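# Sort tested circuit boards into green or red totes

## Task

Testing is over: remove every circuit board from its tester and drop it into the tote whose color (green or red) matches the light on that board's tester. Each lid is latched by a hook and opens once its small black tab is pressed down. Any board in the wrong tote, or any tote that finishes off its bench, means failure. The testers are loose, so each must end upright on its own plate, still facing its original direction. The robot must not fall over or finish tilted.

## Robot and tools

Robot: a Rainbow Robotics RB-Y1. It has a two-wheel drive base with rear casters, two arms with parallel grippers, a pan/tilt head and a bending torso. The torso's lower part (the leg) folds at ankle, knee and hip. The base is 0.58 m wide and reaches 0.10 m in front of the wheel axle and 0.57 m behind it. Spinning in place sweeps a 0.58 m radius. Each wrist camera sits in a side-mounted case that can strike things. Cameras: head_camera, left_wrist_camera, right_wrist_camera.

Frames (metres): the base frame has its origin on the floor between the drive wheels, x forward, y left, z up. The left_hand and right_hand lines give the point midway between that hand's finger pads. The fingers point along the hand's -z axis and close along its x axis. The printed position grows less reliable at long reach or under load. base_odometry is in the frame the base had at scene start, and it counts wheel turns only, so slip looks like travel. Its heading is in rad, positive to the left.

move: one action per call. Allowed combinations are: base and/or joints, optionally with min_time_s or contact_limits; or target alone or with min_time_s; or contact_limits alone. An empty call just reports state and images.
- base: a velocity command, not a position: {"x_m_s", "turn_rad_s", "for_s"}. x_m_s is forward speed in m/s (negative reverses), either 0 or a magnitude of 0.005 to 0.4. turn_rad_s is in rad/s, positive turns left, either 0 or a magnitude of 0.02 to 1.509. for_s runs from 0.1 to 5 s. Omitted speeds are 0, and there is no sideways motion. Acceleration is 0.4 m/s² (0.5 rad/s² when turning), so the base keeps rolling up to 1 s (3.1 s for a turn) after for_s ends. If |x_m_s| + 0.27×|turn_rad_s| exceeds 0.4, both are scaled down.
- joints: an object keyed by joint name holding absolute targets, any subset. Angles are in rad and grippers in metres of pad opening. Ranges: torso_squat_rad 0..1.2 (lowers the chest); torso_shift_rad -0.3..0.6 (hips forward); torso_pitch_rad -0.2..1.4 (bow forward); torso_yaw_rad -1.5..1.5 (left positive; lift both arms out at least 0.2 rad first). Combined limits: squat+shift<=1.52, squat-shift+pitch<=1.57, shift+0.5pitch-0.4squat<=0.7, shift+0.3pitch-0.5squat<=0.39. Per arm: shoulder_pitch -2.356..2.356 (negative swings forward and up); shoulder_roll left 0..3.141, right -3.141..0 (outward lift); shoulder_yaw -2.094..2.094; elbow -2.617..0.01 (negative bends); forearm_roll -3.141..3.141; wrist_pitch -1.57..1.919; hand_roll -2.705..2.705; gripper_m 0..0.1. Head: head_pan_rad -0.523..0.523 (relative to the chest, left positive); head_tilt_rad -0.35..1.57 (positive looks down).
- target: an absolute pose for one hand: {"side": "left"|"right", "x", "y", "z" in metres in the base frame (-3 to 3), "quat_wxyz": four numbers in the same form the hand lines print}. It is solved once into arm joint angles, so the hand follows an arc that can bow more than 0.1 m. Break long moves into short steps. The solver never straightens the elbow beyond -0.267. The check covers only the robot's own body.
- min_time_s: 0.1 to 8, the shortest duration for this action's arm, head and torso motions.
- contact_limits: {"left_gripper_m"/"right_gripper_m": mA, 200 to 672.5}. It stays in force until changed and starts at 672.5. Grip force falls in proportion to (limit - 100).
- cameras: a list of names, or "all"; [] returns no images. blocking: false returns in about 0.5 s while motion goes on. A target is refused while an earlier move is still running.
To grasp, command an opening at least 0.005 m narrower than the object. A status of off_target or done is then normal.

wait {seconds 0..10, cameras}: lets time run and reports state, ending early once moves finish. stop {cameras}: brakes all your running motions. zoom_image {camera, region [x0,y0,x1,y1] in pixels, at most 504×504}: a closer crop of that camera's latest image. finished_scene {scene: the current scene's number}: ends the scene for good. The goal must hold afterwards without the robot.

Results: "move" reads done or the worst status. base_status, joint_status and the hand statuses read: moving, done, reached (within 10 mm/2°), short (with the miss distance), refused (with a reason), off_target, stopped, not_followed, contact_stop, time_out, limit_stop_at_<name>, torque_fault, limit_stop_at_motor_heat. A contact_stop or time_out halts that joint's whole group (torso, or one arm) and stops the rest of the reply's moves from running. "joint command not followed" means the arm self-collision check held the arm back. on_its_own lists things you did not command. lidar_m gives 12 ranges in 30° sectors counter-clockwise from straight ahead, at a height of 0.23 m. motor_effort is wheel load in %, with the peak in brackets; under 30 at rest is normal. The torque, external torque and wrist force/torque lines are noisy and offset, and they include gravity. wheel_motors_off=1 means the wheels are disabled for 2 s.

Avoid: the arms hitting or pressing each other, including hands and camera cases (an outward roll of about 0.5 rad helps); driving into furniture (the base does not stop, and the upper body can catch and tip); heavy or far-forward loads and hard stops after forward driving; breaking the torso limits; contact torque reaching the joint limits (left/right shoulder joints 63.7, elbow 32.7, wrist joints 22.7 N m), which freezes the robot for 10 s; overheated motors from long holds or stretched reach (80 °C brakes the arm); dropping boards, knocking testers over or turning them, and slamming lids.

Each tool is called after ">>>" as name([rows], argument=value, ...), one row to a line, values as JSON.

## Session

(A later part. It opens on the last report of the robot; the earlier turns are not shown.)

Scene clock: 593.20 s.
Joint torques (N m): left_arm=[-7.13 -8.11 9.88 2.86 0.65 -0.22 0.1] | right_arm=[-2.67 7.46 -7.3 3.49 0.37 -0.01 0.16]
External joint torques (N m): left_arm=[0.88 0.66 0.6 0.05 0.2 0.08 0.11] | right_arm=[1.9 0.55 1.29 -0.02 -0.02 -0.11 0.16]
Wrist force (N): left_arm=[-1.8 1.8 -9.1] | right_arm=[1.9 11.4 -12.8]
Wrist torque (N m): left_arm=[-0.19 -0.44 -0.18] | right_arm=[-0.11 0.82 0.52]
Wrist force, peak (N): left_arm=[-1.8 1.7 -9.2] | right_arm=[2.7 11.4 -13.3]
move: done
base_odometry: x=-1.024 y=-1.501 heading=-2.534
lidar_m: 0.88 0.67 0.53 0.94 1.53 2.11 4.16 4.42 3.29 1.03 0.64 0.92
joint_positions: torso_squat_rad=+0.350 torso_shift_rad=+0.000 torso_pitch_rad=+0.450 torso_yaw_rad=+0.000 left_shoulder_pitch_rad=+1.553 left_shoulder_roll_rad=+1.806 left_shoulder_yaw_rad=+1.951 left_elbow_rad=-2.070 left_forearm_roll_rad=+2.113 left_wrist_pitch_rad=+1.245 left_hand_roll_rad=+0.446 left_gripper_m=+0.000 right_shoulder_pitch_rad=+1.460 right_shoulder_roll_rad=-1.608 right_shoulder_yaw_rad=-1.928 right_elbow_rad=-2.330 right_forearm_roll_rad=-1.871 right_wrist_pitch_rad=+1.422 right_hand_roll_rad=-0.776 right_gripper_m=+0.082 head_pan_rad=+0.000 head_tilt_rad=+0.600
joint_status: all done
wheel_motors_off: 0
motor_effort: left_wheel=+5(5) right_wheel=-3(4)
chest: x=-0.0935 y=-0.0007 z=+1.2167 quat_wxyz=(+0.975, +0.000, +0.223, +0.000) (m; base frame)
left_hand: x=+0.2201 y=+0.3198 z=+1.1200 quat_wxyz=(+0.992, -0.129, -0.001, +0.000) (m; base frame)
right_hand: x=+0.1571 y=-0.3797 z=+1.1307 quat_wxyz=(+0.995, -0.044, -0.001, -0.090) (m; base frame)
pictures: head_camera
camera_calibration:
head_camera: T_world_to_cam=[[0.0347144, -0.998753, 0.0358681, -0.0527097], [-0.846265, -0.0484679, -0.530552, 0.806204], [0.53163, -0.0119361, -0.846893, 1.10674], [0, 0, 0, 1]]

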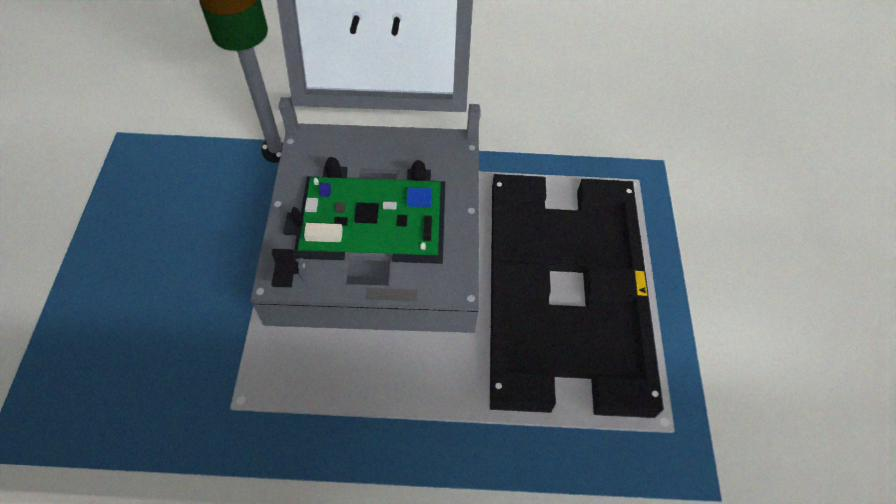

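>>> move()

Scene clock: 636.53 s.
Joint torques (N m): left_arm=[-6.79 -8.05 9.76 3.07 0.64 -0.2 0.1] | right_arm=[-2.7 7.57 -7.22 3.66 0.35 -0.07 0.14]
External joint torques (N m): left_arm=[1.22 0.72 0.48 0.26 0.19 0.1 0.1] | right_arm=[1.86 0.66 1.37 0.15 -0.04 -0.17 0.14]
Motor temperatures (°C): left_arm=[29 31 30 32 37 34 40] | right_arm=[34 34 29 32 45 35 35]
Wrist force (N): left_arm=[-2.0 1.8 -8.8] | right_arm=[1.9 11.5 -12.9]
Wrist torque (N m): left_arm=[-0.17 -0.45 -0.19] | right_arm=[-0.11 0.81 0.52]
Wrist force, peak (N): left_arm=[-2.1 1.8 -9.1] | right_arm=[2.3 11.6 -13.4]
base_odometry: x=-1.024 y=-1.501 heading=-2.534
lidar_m: 0.88 0.67 0.52 0.93 1.52 2.10 4.16 4.42 3.30 1.03 0.64 0.91
base_status: not commanded
joint_positions: torso_squat_rad=+0.350 torso_shift_rad=+0.000 torso_pitch_rad=+0.450 torso_yaw_rad=+0.000 left_shoulder_pitch_rad=+1.553 left_shoulder_roll_rad=+1.806 left_shoulder_yaw_rad=+1.951 left_elbow_rad=-2.070 left_forearm_roll_rad=+2.113 left_wrist_pitch_rad=+1.245 left_hand_roll_rad=+0.446 left_gripper_m=+0.000 right_shoulder_pitch_rad=+1.460 right_shoulder_roll_rad=-1.608 right_shoulder_yaw_rad=-1.928 right_elbow_rad=-2.330 right_forearm_roll_rad=-1.871 right_wrist_pitch_rad=+1.422 right_hand_roll_rad=-0.776 right_gripper_m=+0.082 head_pan_rad=+0.000 head_tilt_rad=+0.600
joint_status: all done
wheel_motors_off: 0
motor_effort: left_wheel=+4(5) right_wheel=-2(4)
chest: x=-0.0935 y=-0.0007 z=+1.2167 quat_wxyz=(+0.975, +0.000, +0.223, +0.000) (m; base frame)
left_hand: x=+0.2201 y=+0.3198 z=+1.1200 quat_wxyz=(+0.992, -0.129, -0.001, +0.000) (m; base frame)
right_hand: x=+0.1571 y=-0.3797 z=+1.1307 quat_wxyz=(+0.995, -0.044, -0.001, -0.090) (m; base frame)
pictures: head_camera, left_wrist_camera, right_wrist_camera
camera_calibration:
head_camera: T_world_to_cam=[[0.0347195, -0.998753, 0.0358656, -0.0527063], [-0.846265, -0.0484709, -0.530553, 0.806205], [0.53163, -0.0119313, -0.846893, 1.10674], [0, 0, 0, 1]] pos_world=[0.0957191, -0.000358331, 1.36691]
left_wrist_camera: T_world_to_cam=[[0.999817, 0.0126497, -0.0143778, -0.209357], [0.0190904, -0.717722, 0.696068, -0.520047], [-0.00151428, -0.696215, -0.717832, 1.09598], [0, 0, 0, 1]] pos_world=[0.220906, 0.39244, 1.14571]
right_wrist_camera: T_world_to_cam=[[-0.979847, 0.19774, -0.0282728, 0.263485], [0.174109, 0.914842, 0.364349, -0.0587392], [0.0979117, 0.352084, -0.930833, 1.24249], [0, 0, 0, 1]] pos_world=[0.146748, -0.435825, 1.1854]

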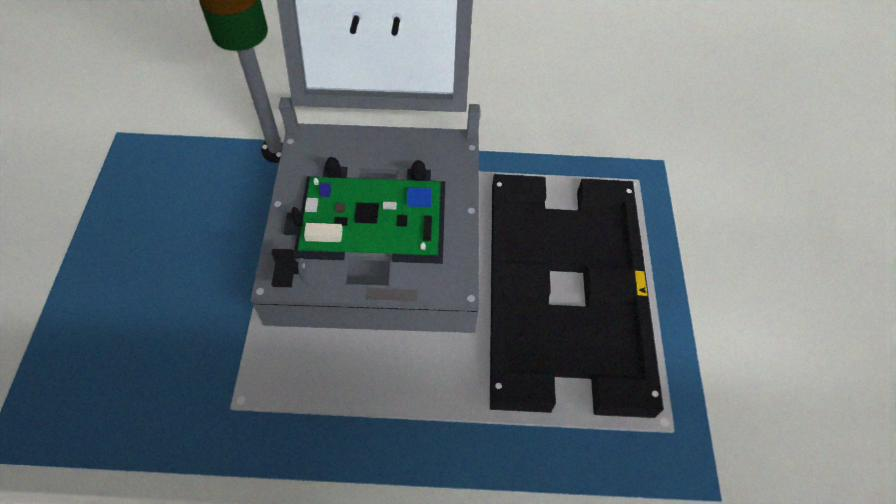

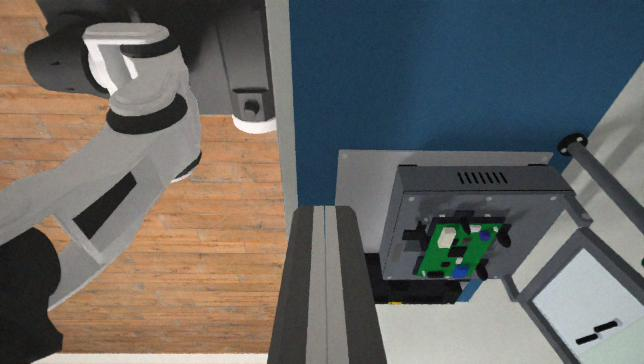

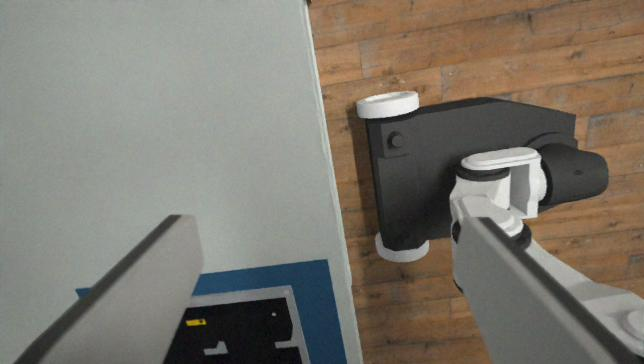

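>>> move(joints={"head_tilt_rad":0.25}, cameras=["head_camera"])

Scene clock: 641.53 s.
Joint torques (N m): left_arm=[-7.06 -8.09 9.75 3.06 0.64 -0.21 0.1] | right_arm=[-2.88 7.64 -7.28 3.58 0.31 -0.06 0.13]
External joint torques (N m): left_arm=[0.95 0.67 0.47 0.25 0.2 0.09 0.1] | right_arm=[1.68 0.73 1.31 0.07 -0.08 -0.16 0.13]
Wrist force (N): left_arm=[-1.6 1.9 -8.7] | right_arm=[2.3 11.3 -13.0]
Wrist torque (N m): left_arm=[-0.19 -0.41 -0.18] | right_arm=[-0.11 0.88 0.52]
Wrist force, peak (N): left_arm=[-1.7 1.8 -9.2] | right_arm=[2.0 11.8 -13.5]
move: done
base_odometry: x=-1.024 y=-1.501 heading=-2.534
lidar_m: 0.87 0.67 0.53 0.93 1.52 2.10 4.17 4.41 3.28 1.02 0.63 0.91
joint_positions: torso_squat_rad=+0.350 torso_shift_rad=+0.000 torso_pitch_rad=+0.450 torso_yaw_rad=+0.000 left_shoulder_pitch_rad=+1.553 left_shoulder_roll_rad=+1.806 left_shoulder_yaw_rad=+1.951 left_elbow_rad=-2.070 left_forearm_roll_rad=+2.113 left_wrist_pitch_rad=+1.245 left_hand_roll_rad=+0.446 left_gripper_m=+0.000 right_shoulder_pitch_rad=+1.460 right_shoulder_roll_rad=-1.608 right_shoulder_yaw_rad=-1.928 right_elbow_rad=-2.330 right_forearm_roll_rad=-1.871 right_wrist_pitch_rad=+1.422 right_hand_roll_rad=-0.776 right_gripper_m=+0.082 head_pan_rad=+0.000 head_tilt_rad=+0.250
joint_status: all done
wheel_motors_off: 0
motor_effort: left_wheel=+4(5) right_wheel=-3(5)
chest: x=-0.0935 y=-0.0007 z=+1.2167 quat_wxyz=(+0.975, +0.000, +0.223, +0.000) (m; base frame)
left_hand: x=+0.2201 y=+0.3198 z=+1.1200 quat_wxyz=(+0.992, -0.129, -0.001, +0.000) (m; base frame)
right_hand: x=+0.1571 y=-0.3797 z=+1.1307 quat_wxyz=(+0.995, -0.044, -0.001, -0.090) (m; base frame)
pictures: head_camera
camera_calibration:
head_camera: T_world_to_cam=[[0.020017, -0.998759, 0.045613, -0.0660326], [-0.613092, -0.0482996, -0.788534, 1.16099], [0.789758, -0.0121809, -0.613298, 0.779226], [0, 0, 0, 1]]

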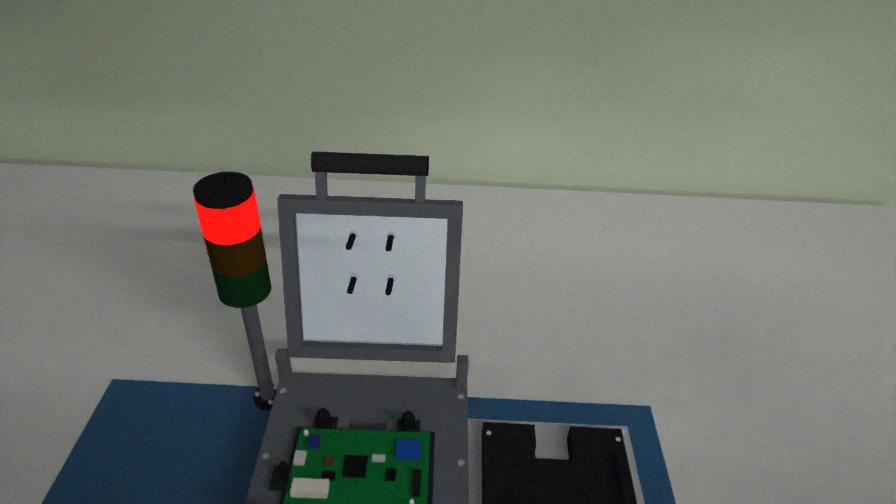

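>>> move(target={"side":"right","x":0.22,"y":-0.36,"z":1.13,"quat_wxyz":[0.9999,0,0,-0.01]}, cameras=[])

>>> move(joints={"torso_yaw_rad":0.3,"head_tilt_rad":0.5,"head_pan_rad":-0.3,"right_gripper_m":0.082}, cameras=[])

>>> move(target={"side":"right","x":0.27,"y":-0.1,"z":1.12,"quat_wxyz":[1,0,0,0]}, cameras=["head_camera"])

>>> move(joints={"torso_yaw_rad":0.5,"head_pan_rad":-0.5}, cameras=[])

>>> move(target={"side":"right","x":0.3,"y":0.0,"z":1.12,"quat_wxyz":[1,0,0,0]})

Scene clock: 660.73 s.
Wrist force, peak (N): left_arm=[-1.7 1.8 -9.3] | right_arm=[1.9 11.8 -13.3]
move: done
joint_status: all done
wheel_motors_off: 0
motor_effort: left_wheel=+3(5) right_wheel=-3(5)
right_hand_status: reached (checked arc, planned for 0.6 s): 1 mm and 0.1 deg off.
pictures: none

Scene clock: 662.07 s.
Wrist force, peak (N): left_arm=[-1.7 1.7 -9.3] | right_arm=[2.6 10.8 -13.2]
move: done
joint_status: all done
wheel_motors_off: 0
motor_effort: left_wheel=+3(5) right_wheel=-5(5)
pictures: none

Scene clock: 663.53 s.
Wrist force, peak (N): left_arm=[-2.1 1.2 -9.3] | right_arm=[2.4 11.6 -13.5]
move: done
joint_status: all done
wheel_motors_off: 0
motor_effort: left_wheel=+2(5) right_wheel=-5(5)
right_hand_status: reached (checked arc, planned for 0.9 s): 0 mm and 0.1 deg off.
pictures: head_camera
camera_calibration:
head_camera: T_world_to_cam=[[0.0309947, -0.998755, 0.039096, -0.0506483], [-0.789033, -0.04846, -0.612436, 0.918902], [0.613568, -0.0118658, -0.789553, 1.02709], [0, 0, 0, 1]]

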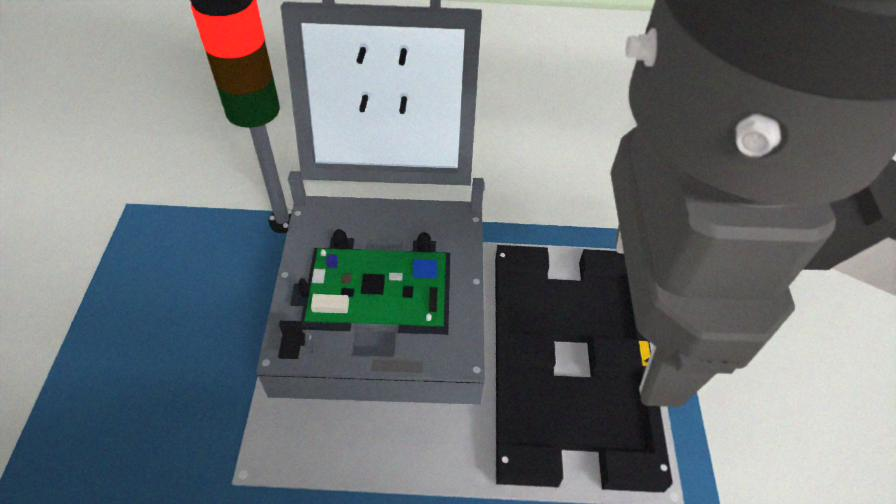

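Scene clock: 664.67 s.
Wrist force, peak (N): left_arm=[-1.9 0.7 -9.5] | right_arm=[2.2 10.9 -13.5]
move: done
joint_status: all done
wheel_motors_off: 0
motor_effort: left_wheel=+4(5) right_wheel=-3(5)
pictures: none

Scene clock: 665.67 s.
Joint torques (N m): left_arm=[-6.46 -8.48 8.94 4.61 0.28 -0.14 0.12] | right_arm=[-18.25 2.97 -8.48 1.73 0.09 -0.1 0.39]
External joint torques (N m): left_arm=[0.83 1.1 0.55 0.04 0.22 0.08 0.13] | right_arm=[0.34 0.78 1.46 0.34 -0.11 -0.1 0.39]
Wrist force (N): left_arm=[-2.0 0.5 -9.1] | right_arm=[1.9 10.9 -13.6]
Wrist torque (N m): left_arm=[-0.10 -0.43 -0.18] | right_arm=[-0.08 0.80 0.51]
Wrist force, peak (N): left_arm=[-2.4 0.6 -9.3] | right_arm=[2.4 11.1 -13.5]
move: done
base_odometry: x=-1.024 y=-1.501 heading=-2.534
lidar_m: 0.87 0.67 0.53 0.94 1.53 2.10 4.17 4.42 3.29 1.02 0.64 0.91
joint_positions: torso_squat_rad=+0.350 torso_shift_rad=+0.000 torso_pitch_rad=+0.450 torso_yaw_rad=+0.500 left_shoulder_pitch_rad=+1.553 left_shoulder_roll_rad=+1.806 left_shoulder_yaw_rad=+1.951 left_elbow_rad=-2.070 left_forearm_roll_rad=+2.113 left_wrist_pitch_rad=+1.245 left_hand_roll_rad=+0.446 left_gripper_m=+0.000 right_shoulder_pitch_rad=+1.193 right_shoulder_roll_rad=-2.598 right_shoulder_yaw_rad=-1.993 right_elbow_rad=-1.980 right_forearm_roll_rad=-1.782 right_wrist_pitch_rad=+1.847 right_hand_roll_rad=-1.724 right_gripper_m=+0.082 head_pan_rad=-0.500 head_tilt_rad=+0.500
joint_status: all done
wheel_motors_off: 0
motor_effort: left_wheel=+3(5) right_wheel=-2(4)
chest: x=-0.0935 y=-0.0007 z=+1.2167 quat_wxyz=(+0.944, +0.056, +0.216, +0.241) (m; base frame)
left_hand: x=+0.0460 y=+0.4361 z=+1.2043 quat_wxyz=(+0.975, -0.018, -0.030, +0.221) (m; base frame)
right_hand: x=+0.2998 y=-0.0001 z=+1.1201 quat_wxyz=(+1.000, +0.001, +0.000, +0.000) (m; base frame)
right_hand_status: reached (checked arc, planned for 0.5 s): 0 mm and 0.1 deg off.
pictures: head_camera, left_wrist_camera, right_wrist_camera
camera_calibration:
head_camera: T_world_to_cam=[[0.0309847, -0.998756, 0.0390726, -0.0465766], [-0.789034, -0.0484378, -0.612437, 0.918343], [0.613568, -0.0118535, -0.789553, 1.02867], [0, 0, 0, 1]]
left_wrist_camera: T_world_to_cam=[[0.894359, 0.445814, 0.0370533, -0.28147], [0.360232, -0.766824, 0.531237, -0.287657], [0.265246, -0.461769, -0.846412, 1.27752], [0, 0, 0, 1]]
right_wrist_camera: T_world_to_cam=[[-0.999637, 0.0201471, -0.0178991, 0.322225], [0.0100719, 0.895334, 0.445282, -0.468523], [0.0249968, 0.44494, -0.895211, 1.06699], [0, 0, 0, 1]]

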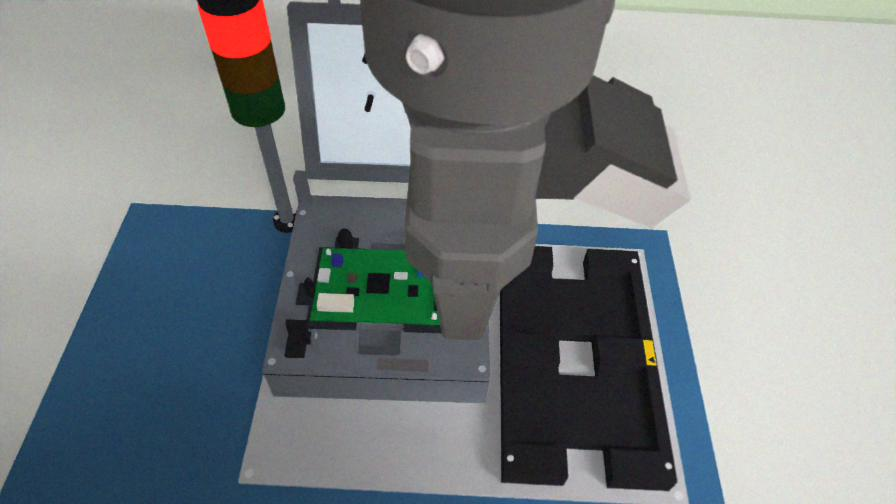

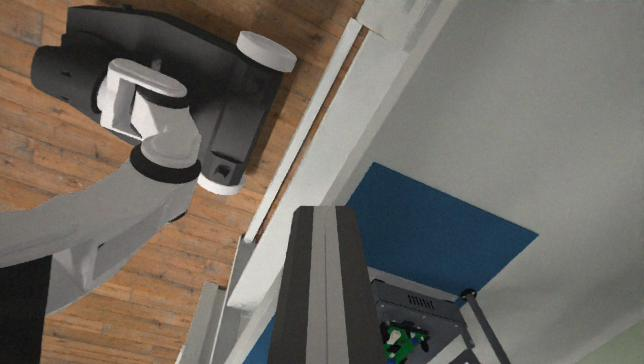

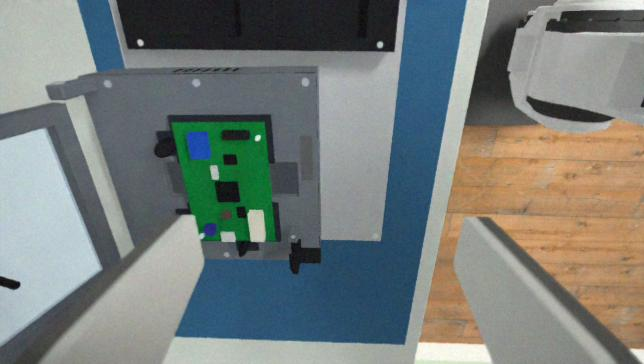

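>>> move(target={"side":"right","x":0.365,"y":0.045,"z":1.09,"quat_wxyz":[1,0,0,0]}, min_time_s=2)

Scene clock: 675.17 s.
Joint torques (N m): left_arm=[-6.39 -8.65 8.75 4.6 0.24 -0.12 0.16] | right_arm=[-19.18 1.62 -8.69 0.85 0.23 -0.23 0.23]
External joint torques (N m): left_arm=[0.9 0.93 0.36 0.02 0.18 0.09 0.16] | right_arm=[3.32 -1.19 1.77 0.8 0.01 -0.24 0.23]
Wrist force (N): left_arm=[-2.1 0.7 -9.0] | right_arm=[2.3 11.1 -13.6]
Wrist torque (N m): left_arm=[-0.12 -0.44 -0.18] | right_arm=[-0.11 0.84 0.52]
Wrist force, peak (N): left_arm=[-2.4 0.5 -9.4] | right_arm=[1.9 11.1 -13.7]
move: done
base_odometry: x=-1.024 y=-1.501 heading=-2.534
lidar_m: 0.87 0.67 0.52 0.94 1.53 2.10 4.17 4.43 3.29 1.03 0.64 0.92
joint_positions: torso_squat_rad=+0.350 torso_shift_rad=+0.000 torso_pitch_rad=+0.450 torso_yaw_rad=+0.500 left_shoulder_pitch_rad=+1.553 left_shoulder_roll_rad=+1.806 left_shoulder_yaw_rad=+1.951 left_elbow_rad=-2.070 left_forearm_roll_rad=+2.113 left_wrist_pitch_rad=+1.245 left_hand_roll_rad=+0.446 left_gripper_m=+0.000 right_shoulder_pitch_rad=+1.226 right_shoulder_roll_rad=-2.766 right_shoulder_yaw_rad=-1.921 right_elbow_rad=-1.611 right_forearm_roll_rad=-1.618 right_wrist_pitch_rad=+1.803 right_hand_roll_rad=-1.488 right_gripper_m=+0.082 head_pan_rad=-0.500 head_tilt_rad=+0.500
joint_status: all done
wheel_motors_off: 0
motor_effort: left_wheel=+5(5) right_wheel=-3(5)
chest: x=-0.0935 y=-0.0007 z=+1.2167 quat_wxyz=(+0.944, +0.056, +0.216, +0.241) (m; base frame)
left_hand: x=+0.0460 y=+0.4361 z=+1.2043 quat_wxyz=(+0.975, -0.018, -0.030, +0.221) (m; base frame)
right_hand: x=+0.3651 y=+0.0450 z=+1.0904 quat_wxyz=(+1.000, +0.001, -0.001, +0.000) (m; base frame)
right_hand_status: reached (checked arc, planned for 2.0 s): 0 mm and 0.1 deg off.
pictures: head_camera, left_wrist_camera, right_wrist_camera
camera_calibration:
head_camera: T_world_to_cam=[[0.0309846, -0.998756, 0.039074, -0.0465772], [-0.789034, -0.0484386, -0.612437, 0.918343], [0.613568, -0.0118546, -0.789553, 1.02867], [0, 0, 0, 1]]
left_wrist_camera: T_world_to_cam=[[0.894359, 0.445814, 0.037053, -0.28147], [0.360232, -0.766824, 0.531238, -0.287657], [0.265246, -0.46177, -0.846412, 1.27752], [0, 0, 0, 1]]
right_wrist_camera: T_world_to_cam=[[-0.999624, 0.020649, -0.018037, 0.386113], [0.0104643, 0.895405, 0.445129, -0.49623], [0.0253419, 0.444773, -0.895285, 1.01868], [0, 0, 0, 1]]

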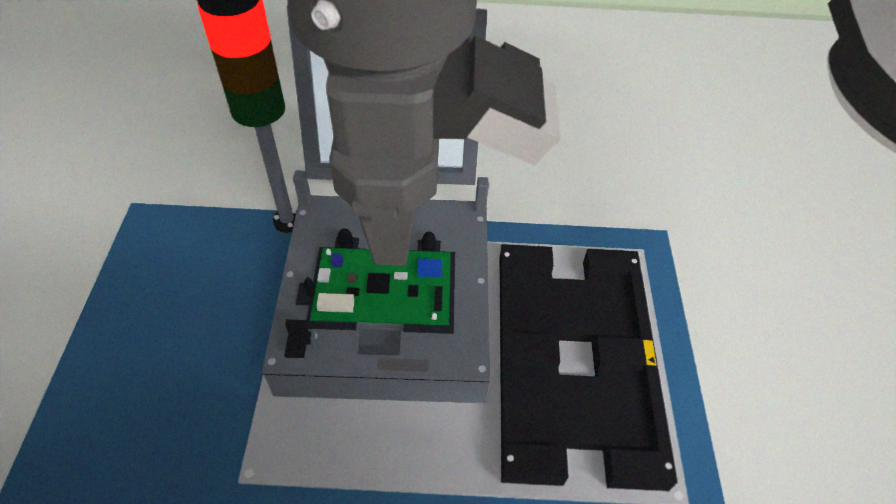

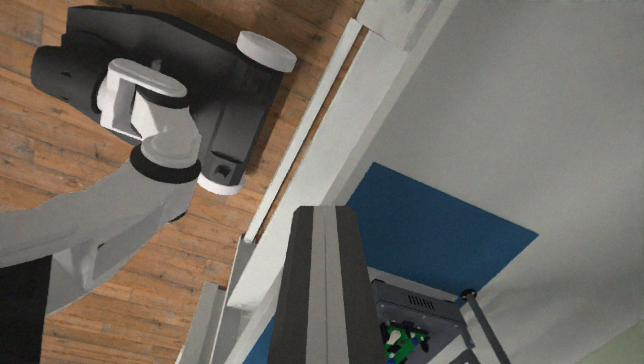

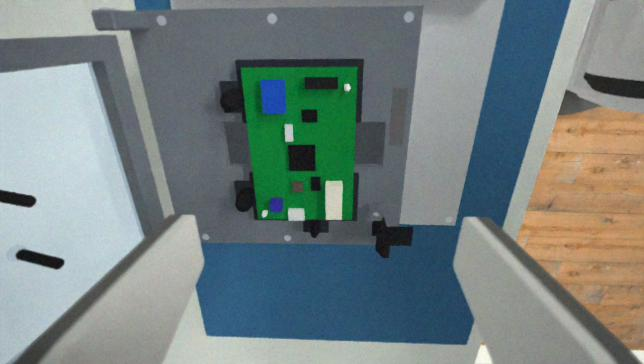

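>>> move(target={"side":"right","x":0.379,"y":0.054,"z":1.05,"quat_wxyz":[1,0,0,0]}, min_time_s=2.5)

Scene clock: 684.77 s.
Joint torques (N m): left_arm=[-6.42 -8.51 8.91 4.57 0.3 -0.16 0.11] | right_arm=[-19.34 1.75 -8.66 0.51 0.26 -0.31 0.43]
External joint torques (N m): left_arm=[0.87 1.07 0.52 -0.01 0.24 0.05 0.11] | right_arm=[3.93 -1.51 1.9 0.93 0.04 -0.31 0.42]
Wrist force (N): left_arm=[-2.2 0.4 -9.0] | right_arm=[2.1 10.8 -13.2]
Wrist torque (N m): left_arm=[-0.08 -0.47 -0.20] | right_arm=[-0.06 0.83 0.52]
Wrist force, peak (N): left_arm=[-2.2 0.8 -9.5] | right_arm=[2.2 11.0 -13.8]
move: done
base_odometry: x=-1.024 y=-1.501 heading=-2.534
lidar_m: 0.88 0.67 0.53 0.94 1.52 2.10 4.16 4.42 3.29 1.03 0.64 0.91
joint_positions: torso_squat_rad=+0.350 torso_shift_rad=+0.000 torso_pitch_rad=+0.450 torso_yaw_rad=+0.500 left_shoulder_pitch_rad=+1.553 left_shoulder_roll_rad=+1.806 left_shoulder_yaw_rad=+1.951 left_elbow_rad=-2.070 left_forearm_roll_rad=+2.113 left_wrist_pitch_rad=+1.245 left_hand_roll_rad=+0.446 left_gripper_m=+0.000 right_shoulder_pitch_rad=+1.292 right_shoulder_roll_rad=-2.799 right_shoulder_yaw_rad=-1.882 right_elbow_rad=-1.546 right_forearm_roll_rad=-1.549 right_wrist_pitch_rad=+1.722 right_hand_roll_rad=-1.436 right_gripper_m=+0.082 head_pan_rad=-0.500 head_tilt_rad=+0.500
joint_status: all done
wheel_motors_off: 0
motor_effort: left_wheel=+4(5) right_wheel=-3(4)
chest: x=-0.0935 y=-0.0007 z=+1.2167 quat_wxyz=(+0.944, +0.056, +0.216, +0.241) (m; base frame)
left_hand: x=+0.0460 y=+0.4361 z=+1.2043 quat_wxyz=(+0.975, -0.018, -0.030, +0.221) (m; base frame)
right_hand: x=+0.3791 y=+0.0539 z=+1.0505 quat_wxyz=(+1.000, +0.000, -0.001, +0.000) (m; base frame)
right_hand_status: reached (checked arc, planned for 2.5 s): 1 mm and 0.1 deg off.
pictures: head_camera, left_wrist_camera, right_wrist_camera
camera_calibration:
head_camera: T_world_to_cam=[[0.0309847, -0.998756, 0.0390739, -0.046577], [-0.789034, -0.0484386, -0.612437, 0.918343], [0.613568, -0.0118544, -0.789553, 1.02867], [0, 0, 0, 1]]
left_wrist_camera: T_world_to_cam=[[0.894358, 0.445814, 0.0370527, -0.28147], [0.360232, -0.766824, 0.531238, -0.287657], [0.265246, -0.46177, -0.846412, 1.27752], [0, 0, 0, 1]]
right_wrist_camera: T_world_to_cam=[[-0.999623, 0.0206677, -0.0180562, 0.399264], [0.010478, 0.8955, 0.444937, -0.486432], [0.0253652, 0.44458, -0.89538, 0.978709], [0, 0, 0, 1]]

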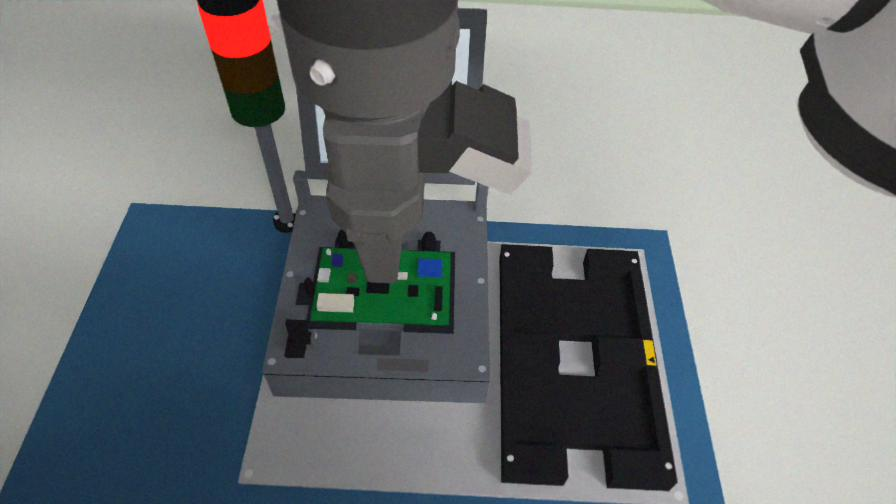

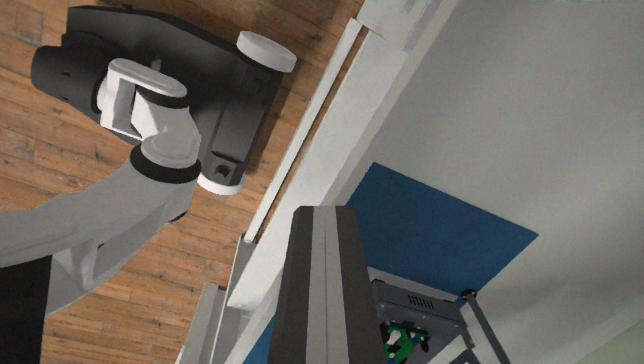

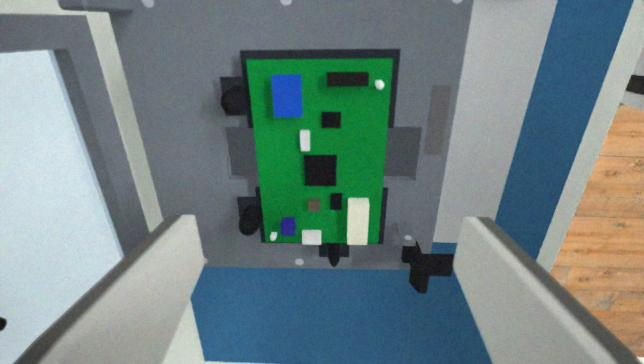

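>>> move(target={"side":"right","x":0.381,"y":0.055,"z":1.01,"quat_wxyz":[1,0,0,0]}, min_time_s=2.5, cameras=["head_camera","right_wrist_camera"])

Scene clock: 697.03 s.
Joint torques (N m): left_arm=[-6.36 -8.78 8.93 4.72 0.2 -0.23 0.15] | right_arm=[-19.54 2.15 -8.77 0.3 0.32 -0.31 0.41]
External joint torques (N m): left_arm=[0.93 0.8 0.53 0.15 0.14 -0.01 0.16] | right_arm=[3.8 -1.5 1.86 1.08 0.1 -0.31 0.41]
Wrist force (N): left_arm=[-2.0 0.4 -8.9] | right_arm=[2.4 10.4 -13.2]
Wrist torque (N m): left_arm=[-0.09 -0.44 -0.18] | right_arm=[-0.02 0.87 0.51]
Wrist force, peak (N): left_arm=[-2.4 0.7 -9.3] | right_arm=[2.2 10.9 -13.8]
move: done
base_odometry: x=-1.024 y=-1.501 heading=-2.534
lidar_m: 0.88 0.67 0.52 0.94 1.53 2.10 4.17 4.42 3.28 1.02 0.64 0.91
joint_positions: torso_squat_rad=+0.350 torso_shift_rad=+0.000 torso_pitch_rad=+0.450 torso_yaw_rad=+0.500 left_shoulder_pitch_rad=+1.553 left_shoulder_roll_rad=+1.806 left_shoulder_yaw_rad=+1.951 left_elbow_rad=-2.070 left_forearm_roll_rad=+2.113 left_wrist_pitch_rad=+1.245 left_hand_roll_rad=+0.446 left_gripper_m=+0.000 right_shoulder_pitch_rad=+1.363 right_shoulder_roll_rad=-2.806 right_shoulder_yaw_rad=-1.849 right_elbow_rad=-1.542 right_forearm_roll_rad=-1.496 right_wrist_pitch_rad=+1.641 right_hand_roll_rad=-1.426 right_gripper_m=+0.082 head_pan_rad=-0.500 head_tilt_rad=+0.500
joint_status: all done
wheel_motors_off: 0
motor_effort: left_wheel=+4(6) right_wheel=-2(5)
chest: x=-0.0935 y=-0.0007 z=+1.2167 quat_wxyz=(+0.944, +0.056, +0.216, +0.241) (m; base frame)
left_hand: x=+0.0460 y=+0.4361 z=+1.2043 quat_wxyz=(+0.975, -0.018, -0.030, +0.221) (m; base frame)
right_hand: x=+0.3812 y=+0.0550 z=+1.0105 quat_wxyz=(+1.000, +0.000, +0.000, +0.000) (m; base frame)
right_hand_status: reached (checked arc, planned for 2.5 s): 1 mm and 0.1 deg off.
pictures: head_camera, right_wrist_camera
camera_calibration:
head_camera: T_world_to_cam=[[0.0309847, -0.998756, 0.0390738, -0.046577], [-0.789034, -0.0484384, -0.612437, 0.918343], [0.613568, -0.0118544, -0.789553, 1.02867], [0, 0, 0, 1]]
right_wrist_camera: T_world_to_cam=[[-0.999628, 0.0206192, -0.0178363, 0.400383], [0.0105362, 0.895568, 0.444799, -0.469499], [0.0251451, 0.444446, -0.895453, 0.942544], [0, 0, 0, 1]]

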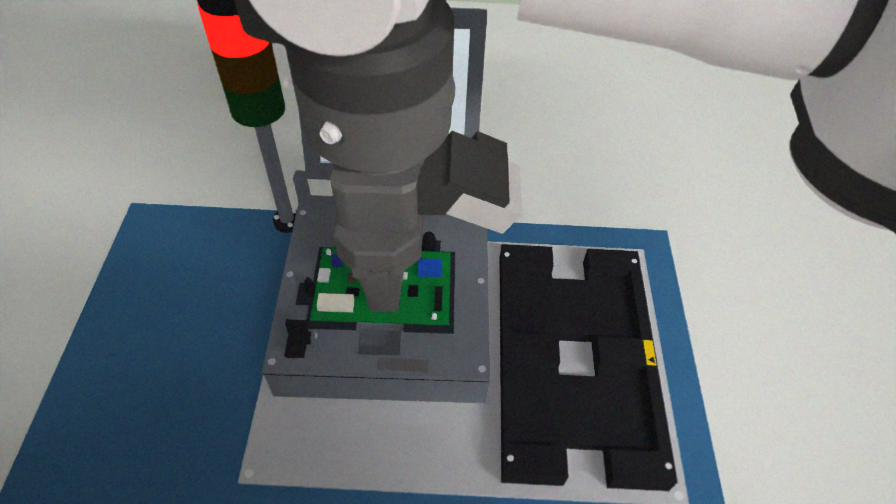

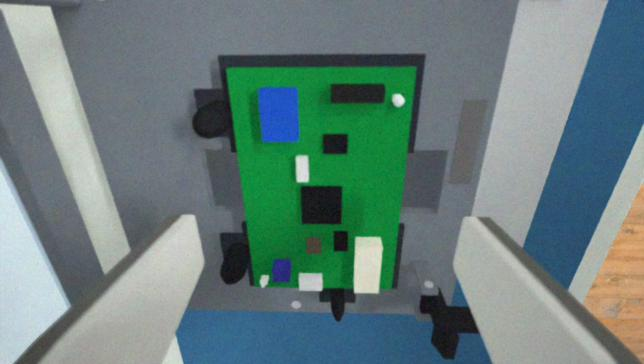

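>>> move(target={"side":"right","x":0.3815,"y":0.055,"z":0.975,"quat_wxyz":[1,0,0,0]}, min_time_s=2.5, cameras=["head_camera","right_wrist_camera"])

Scene clock: 704.93 s.
Joint torques (N m): left_arm=[-6.09 -8.45 8.82 4.7 0.2 -0.17 0.17] | right_arm=[-19.65 2.39 -8.86 0.04 0.4 -0.35 0.4]
External joint torques (N m): left_arm=[1.2 1.14 0.43 0.12 0.14 0.05 0.17] | right_arm=[3.69 -1.57 1.74 1.14 0.18 -0.35 0.4]
Wrist force (N): left_arm=[-2.3 0.4 -9.2] | right_arm=[2.2 10.5 -13.5]
Wrist torque (N m): left_arm=[-0.09 -0.48 -0.18] | right_arm=[-0.05 0.84 0.53]
Wrist force, peak (N): left_arm=[-2.5 0.6 -9.5] | right_arm=[2.3 10.8 -13.8]
move: done
base_odometry: x=-1.024 y=-1.501 heading=-2.534
lidar_m: 0.88 0.67 0.53 0.93 1.53 2.10 4.17 4.41 3.29 1.03 0.65 0.91
joint_positions: torso_squat_rad=+0.350 torso_shift_rad=+0.000 torso_pitch_rad=+0.450 torso_yaw_rad=+0.500 left_shoulder_pitch_rad=+1.553 left_shoulder_roll_rad=+1.806 left_shoulder_yaw_rad=+1.951 left_elbow_rad=-2.070 left_forearm_roll_rad=+2.113 left_wrist_pitch_rad=+1.245 left_hand_roll_rad=+0.446 left_gripper_m=+0.000 right_shoulder_pitch_rad=+1.425 right_shoulder_roll_rad=-2.816 right_shoulder_yaw_rad=-1.820 right_elbow_rad=-1.529 right_forearm_roll_rad=-1.449 right_wrist_pitch_rad=+1.571 right_hand_roll_rad=-1.418 right_gripper_m=+0.082 head_pan_rad=-0.500 head_tilt_rad=+0.500
joint_status: all done
wheel_motors_off: 0
motor_effort: left_wheel=+3(6) right_wheel=-2(5)
chest: x=-0.0935 y=-0.0007 z=+1.2167 quat_wxyz=(+0.944, +0.056, +0.216, +0.241) (m; base frame)
left_hand: x=+0.0460 y=+0.4361 z=+1.2043 quat_wxyz=(+0.975, -0.018, -0.030, +0.221) (m; base frame)
right_hand: x=+0.3817 y=+0.0550 z=+0.9755 quat_wxyz=(+1.000, +0.000, +0.000, +0.000) (m; base frame)
right_hand_status: reached (checked arc, planned for 2.5 s): 1 mm and 0.1 deg off.
pictures: head_camera, right_wrist_camera
camera_calibration:
head_camera: T_world_to_cam=[[0.0309844, -0.998756, 0.0390737, -0.0465771], [-0.789034, -0.0484381, -0.612437, 0.918343], [0.613568, -0.0118545, -0.789553, 1.02867], [0, 0, 0, 1]]
right_wrist_camera: T_world_to_cam=[[-0.999628, 0.0206407, -0.0178006, 0.400269], [0.0105715, 0.895571, 0.444793, -0.453982], [0.0251226, 0.44444, -0.895456, 0.911182], [0, 0, 0, 1]]

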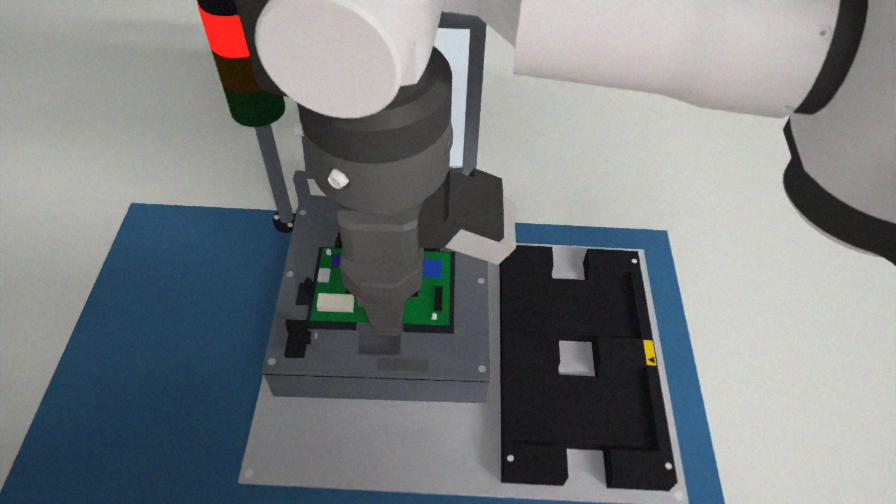

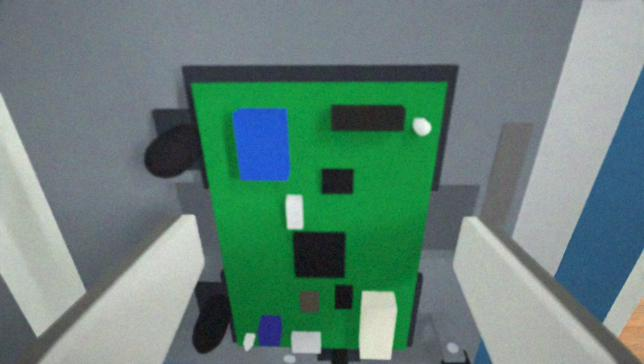

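>>> move(target={"side":"right","x":0.3815,"y":0.055,"z":0.958,"quat_wxyz":[1,0,0,0]}, min_time_s=2, cameras=["right_wrist_camera"])

Scene clock: 712.00 s.
Joint torques (N m): left_arm=[-6.33 -8.74 8.82 4.68 0.25 -0.18 0.09] | right_arm=[-19.61 2.79 -8.57 -0.07 0.35 -0.4 0.35]
External joint torques (N m): left_arm=[0.96 0.84 0.42 0.11 0.19 0.04 0.09] | right_arm=[3.69 -1.31 1.99 1.16 0.13 -0.41 0.35]
Wrist force (N): left_arm=[-1.9 0.5 -8.8] | right_arm=[2.3 10.4 -13.2]
Wrist torque (N m): left_arm=[-0.12 -0.42 -0.19] | right_arm=[-0.04 0.87 0.52]
Wrist force, peak (N): left_arm=[-2.2 0.3 -9.4] | right_arm=[2.4 11.1 -13.5]
move: done
base_odometry: x=-1.024 y=-1.501 heading=-2.534
lidar_m: 0.88 0.67 0.54 0.93 1.52 2.10 4.16 4.42 3.28 1.03 0.64 0.91
joint_positions: torso_squat_rad=+0.350 torso_shift_rad=+0.000 torso_pitch_rad=+0.450 torso_yaw_rad=+0.500 left_shoulder_pitch_rad=+1.553 left_shoulder_roll_rad=+1.806 left_shoulder_yaw_rad=+1.951 left_elbow_rad=-2.070 left_forearm_roll_rad=+2.113 left_wrist_pitch_rad=+1.245 left_hand_roll_rad=+0.446 left_gripper_m=+0.000 right_shoulder_pitch_rad=+1.454 right_shoulder_roll_rad=-2.822 right_shoulder_yaw_rad=-1.806 right_elbow_rad=-1.522 right_forearm_roll_rad=-1.427 right_wrist_pitch_rad=+1.538 right_hand_roll_rad=-1.415 right_gripper_m=+0.082 head_pan_rad=-0.500 head_tilt_rad=+0.500
joint_status: all done
wheel_motors_off: 0
motor_effort: left_wheel=+4(5) right_wheel=-2(6)
chest: x=-0.0935 y=-0.0007 z=+1.2167 quat_wxyz=(+0.944, +0.056, +0.216, +0.241) (m; base frame)
left_hand: x=+0.0460 y=+0.4361 z=+1.2043 quat_wxyz=(+0.975, -0.018, -0.030, +0.221) (m; base frame)
right_hand: x=+0.3812 y=+0.0545 z=+0.9590 quat_wxyz=(+1.000, +0.000, +0.000, +0.000) (m; base frame)
right_hand_status: reached (checked arc, planned for 2.0 s): 1 mm and 0.1 deg off.
pictures: right_wrist_camera
camera_calibration:
right_wrist_camera: T_world_to_cam=[[-0.999642, 0.0201367, -0.0176246, 0.399329], [0.0102047, 0.895691, 0.444561, -0.445856], [0.0247382, 0.444222, -0.895575, 0.896897], [0, 0, 0, 1]]

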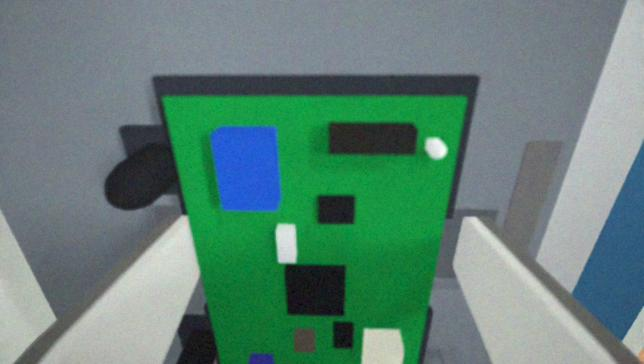

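>>> move(target={"side":"right","x":0.383,"y":0.055,"z":0.948,"quat_wxyz":[1,0,0,0]}, min_time_s=2, cameras=["right_wrist_camera","head_camera"])

Scene clock: 721.40 s.
Joint torques (N m): left_arm=[-6.34 -8.3 9.07 4.45 0.22 -0.13 0.09] | right_arm=[-17.25 5.06 -6.05 0.51 0.9 1.34 0.65]
External joint torques (N m): left_arm=[0.95 1.28 0.68 -0.12 0.16 0.09 0.1] | right_arm=[6.12 0.89 4.44 1.82 0.67 1.34 0.65]
Wrist force (N): left_arm=[-2.2 0.5 -9.0] | right_arm=[1.9 17.4 -11.1]
Wrist torque (N m): left_arm=[-0.09 -0.44 -0.18] | right_arm=[0.12 0.99 0.21]
Wrist force, peak (N): left_arm=[-2.4 0.6 -9.4] | right_arm=[2.2 17.6 -11.3]
move: done
base_odometry: x=-1.024 y=-1.501 heading=-2.534
lidar_m: 0.88 0.67 0.53 0.94 1.52 2.10 4.16 4.42 3.28 1.03 0.65 0.90
joint_positions: torso_squat_rad=+0.350 torso_shift_rad=+0.000 torso_pitch_rad=+0.450 torso_yaw_rad=+0.500 left_shoulder_pitch_rad=+1.553 left_shoulder_roll_rad=+1.806 left_shoulder_yaw_rad=+1.951 left_elbow_rad=-2.070 left_forearm_roll_rad=+2.113 left_wrist_pitch_rad=+1.245 left_hand_roll_rad=+0.446 left_gripper_m=+0.000 right_shoulder_pitch_rad=+1.470 right_shoulder_roll_rad=-2.831 right_shoulder_yaw_rad=-1.799 right_elbow_rad=-1.504 right_forearm_roll_rad=-1.414 right_wrist_pitch_rad=+1.516 right_hand_roll_rad=-1.405 right_gripper_m=+0.082 head_pan_rad=-0.500 head_tilt_rad=+0.500
joint_status: all done
wheel_motors_off: 0
motor_effort: left_wheel=+5(5) right_wheel=-2(5)
chest: x=-0.0935 y=-0.0007 z=+1.2167 quat_wxyz=(+0.944, +0.056, +0.216, +0.241) (m; base frame)
left_hand: x=+0.0459 y=+0.4361 z=+1.2043 quat_wxyz=(+0.975, -0.018, -0.030, +0.221) (m; base frame)
right_hand: x=+0.3829 y=+0.0554 z=+0.9491 quat_wxyz=(+1.000, +0.001, -0.001, +0.000) (m; base frame)
right_hand_status: reached (checked arc, planned for 2.0 s): 1 mm and 0.1 deg off.
pictures: head_camera, right_wrist_camera
camera_calibration:
head_camera: T_world_to_cam=[[0.0310306, -0.998755, 0.0390543, -0.0465464], [-0.788995, -0.0484636, -0.612486, 0.918384], [0.613616, -0.0118078, -0.789516, 1.02865], [0, 0, 0, 1]]
right_wrist_camera: T_world_to_cam=[[-0.999635, 0.0198305, -0.0183485, 0.401582], [0.00956884, 0.894996, 0.445971, -0.443336], [0.0252657, 0.445633, -0.894859, 0.886681], [0, 0, 0, 1]]

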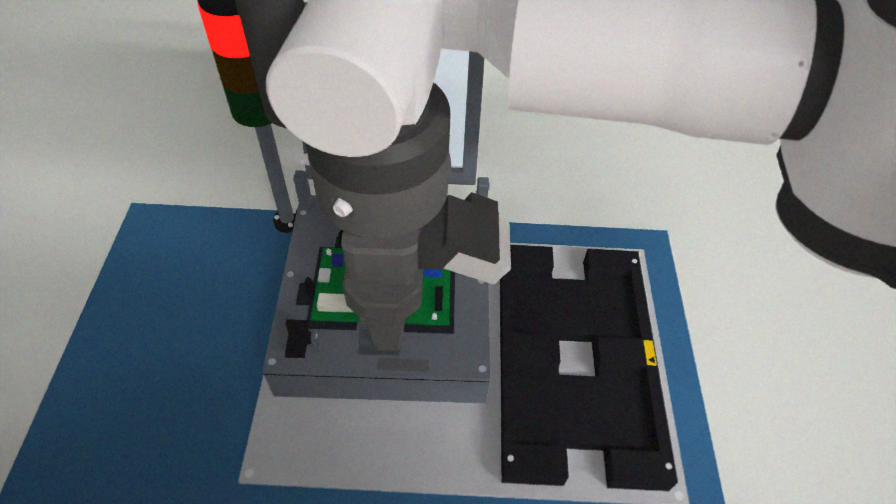

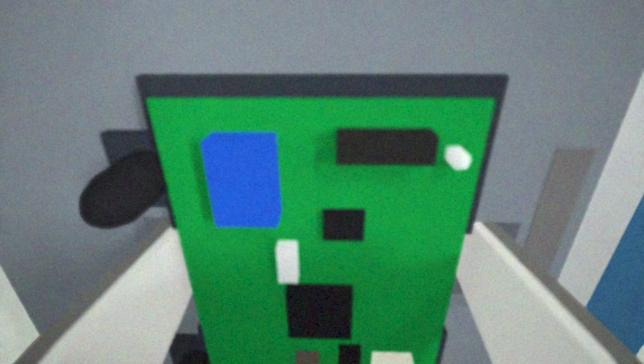

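>>> move(target={"side":"right","x":0.383,"y":0.0585,"z":0.949,"quat_wxyz":[1,0,0,0]}, min_time_s=1, cameras=["right_wrist_camera","head_camera"])

Scene clock: 728.53 s.
Joint torques (N m): left_arm=[-6.58 -8.3 8.81 4.67 0.2 -0.07 0.12] | right_arm=[-23.16 2.52 -8.59 -0.16 -0.35 0.24 0.4]
External joint torques (N m): left_arm=[0.71 1.28 0.42 0.1 0.14 0.14 0.12] | right_arm=[0.36 -1.6 1.87 1.17 -0.57 0.23 0.4]
Wrist force (N): left_arm=[-2.4 0.3 -9.0] | right_arm=[2.4 10.8 -13.1]
Wrist torque (N m): left_arm=[-0.09 -0.48 -0.19] | right_arm=[-0.07 0.86 0.55]
Wrist force, peak (N): left_arm=[-2.2 0.3 -9.4] | right_arm=[2.0 17.8 -11.2]
move: done
base_odometry: x=-1.024 y=-1.501 heading=-2.534
lidar_m: 0.88 0.67 0.53 0.94 1.51 2.10 4.16 4.42 3.29 1.03 0.64 0.90
joint_positions: torso_squat_rad=+0.350 torso_shift_rad=+0.000 torso_pitch_rad=+0.450 torso_yaw_rad=+0.500 left_shoulder_pitch_rad=+1.553 left_shoulder_roll_rad=+1.806 left_shoulder_yaw_rad=+1.951 left_elbow_rad=-2.070 left_forearm_roll_rad=+2.113 left_wrist_pitch_rad=+1.245 left_hand_roll_rad=+0.446 left_gripper_m=+0.000 right_shoulder_pitch_rad=+1.467 right_shoulder_roll_rad=-2.843 right_shoulder_yaw_rad=-1.798 right_elbow_rad=-1.490 right_forearm_roll_rad=-1.414 right_wrist_pitch_rad=+1.519 right_hand_roll_rad=-1.404 right_gripper_m=+0.082 head_pan_rad=-0.500 head_tilt_rad=+0.500
joint_status: all done
wheel_motors_off: 0
motor_effort: left_wheel=+4(6) right_wheel=-3(5)
chest: x=-0.0935 y=-0.0007 z=+1.2167 quat_wxyz=(+0.944, +0.056, +0.216, +0.241) (m; base frame)
left_hand: x=+0.0459 y=+0.4361 z=+1.2043 quat_wxyz=(+0.975, -0.018, -0.030, +0.221) (m; base frame)
right_hand: x=+0.3831 y=+0.0584 z=+0.9491 quat_wxyz=(+1.000, +0.000, +0.000, +0.000) (m; base frame)
right_hand_status: reached (checked arc, planned for 1.0 s): 0 mm and 0.0 deg off.
pictures: head_camera, right_wrist_camera
camera_calibration:
head_camera: T_world_to_cam=[[0.0310229, -0.998755, 0.039058, -0.0465515], [-0.788995, -0.0484597, -0.612486, 0.918384], [0.613616, -0.0118154, -0.789516, 1.02865], [0, 0, 0, 1]]
right_wrist_camera: T_world_to_cam=[[-0.999636, 0.0207167, -0.0173039, 0.400645], [0.0108667, 0.89568, 0.444567, -0.445223], [0.0247087, 0.444217, -0.895578, 0.886325], [0, 0, 0, 1]]

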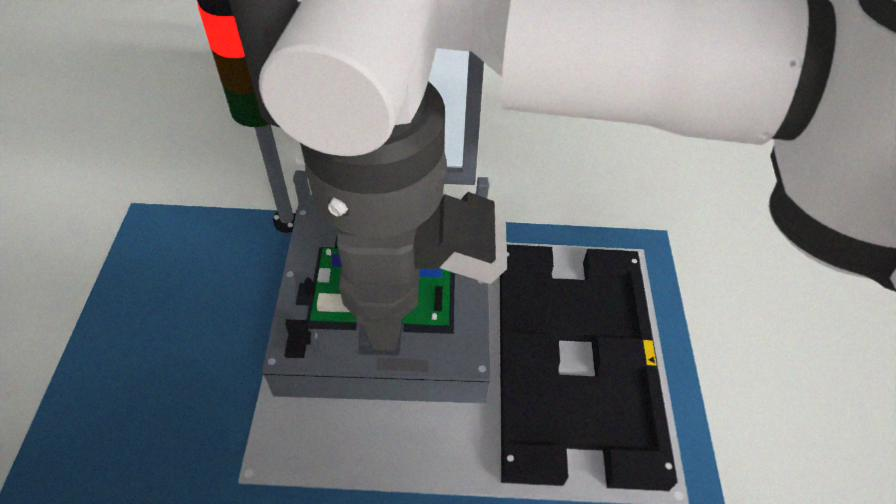

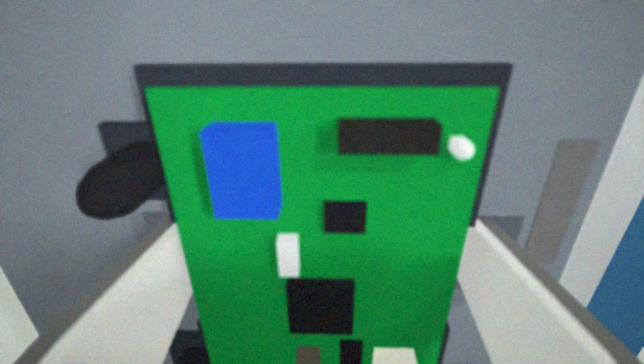

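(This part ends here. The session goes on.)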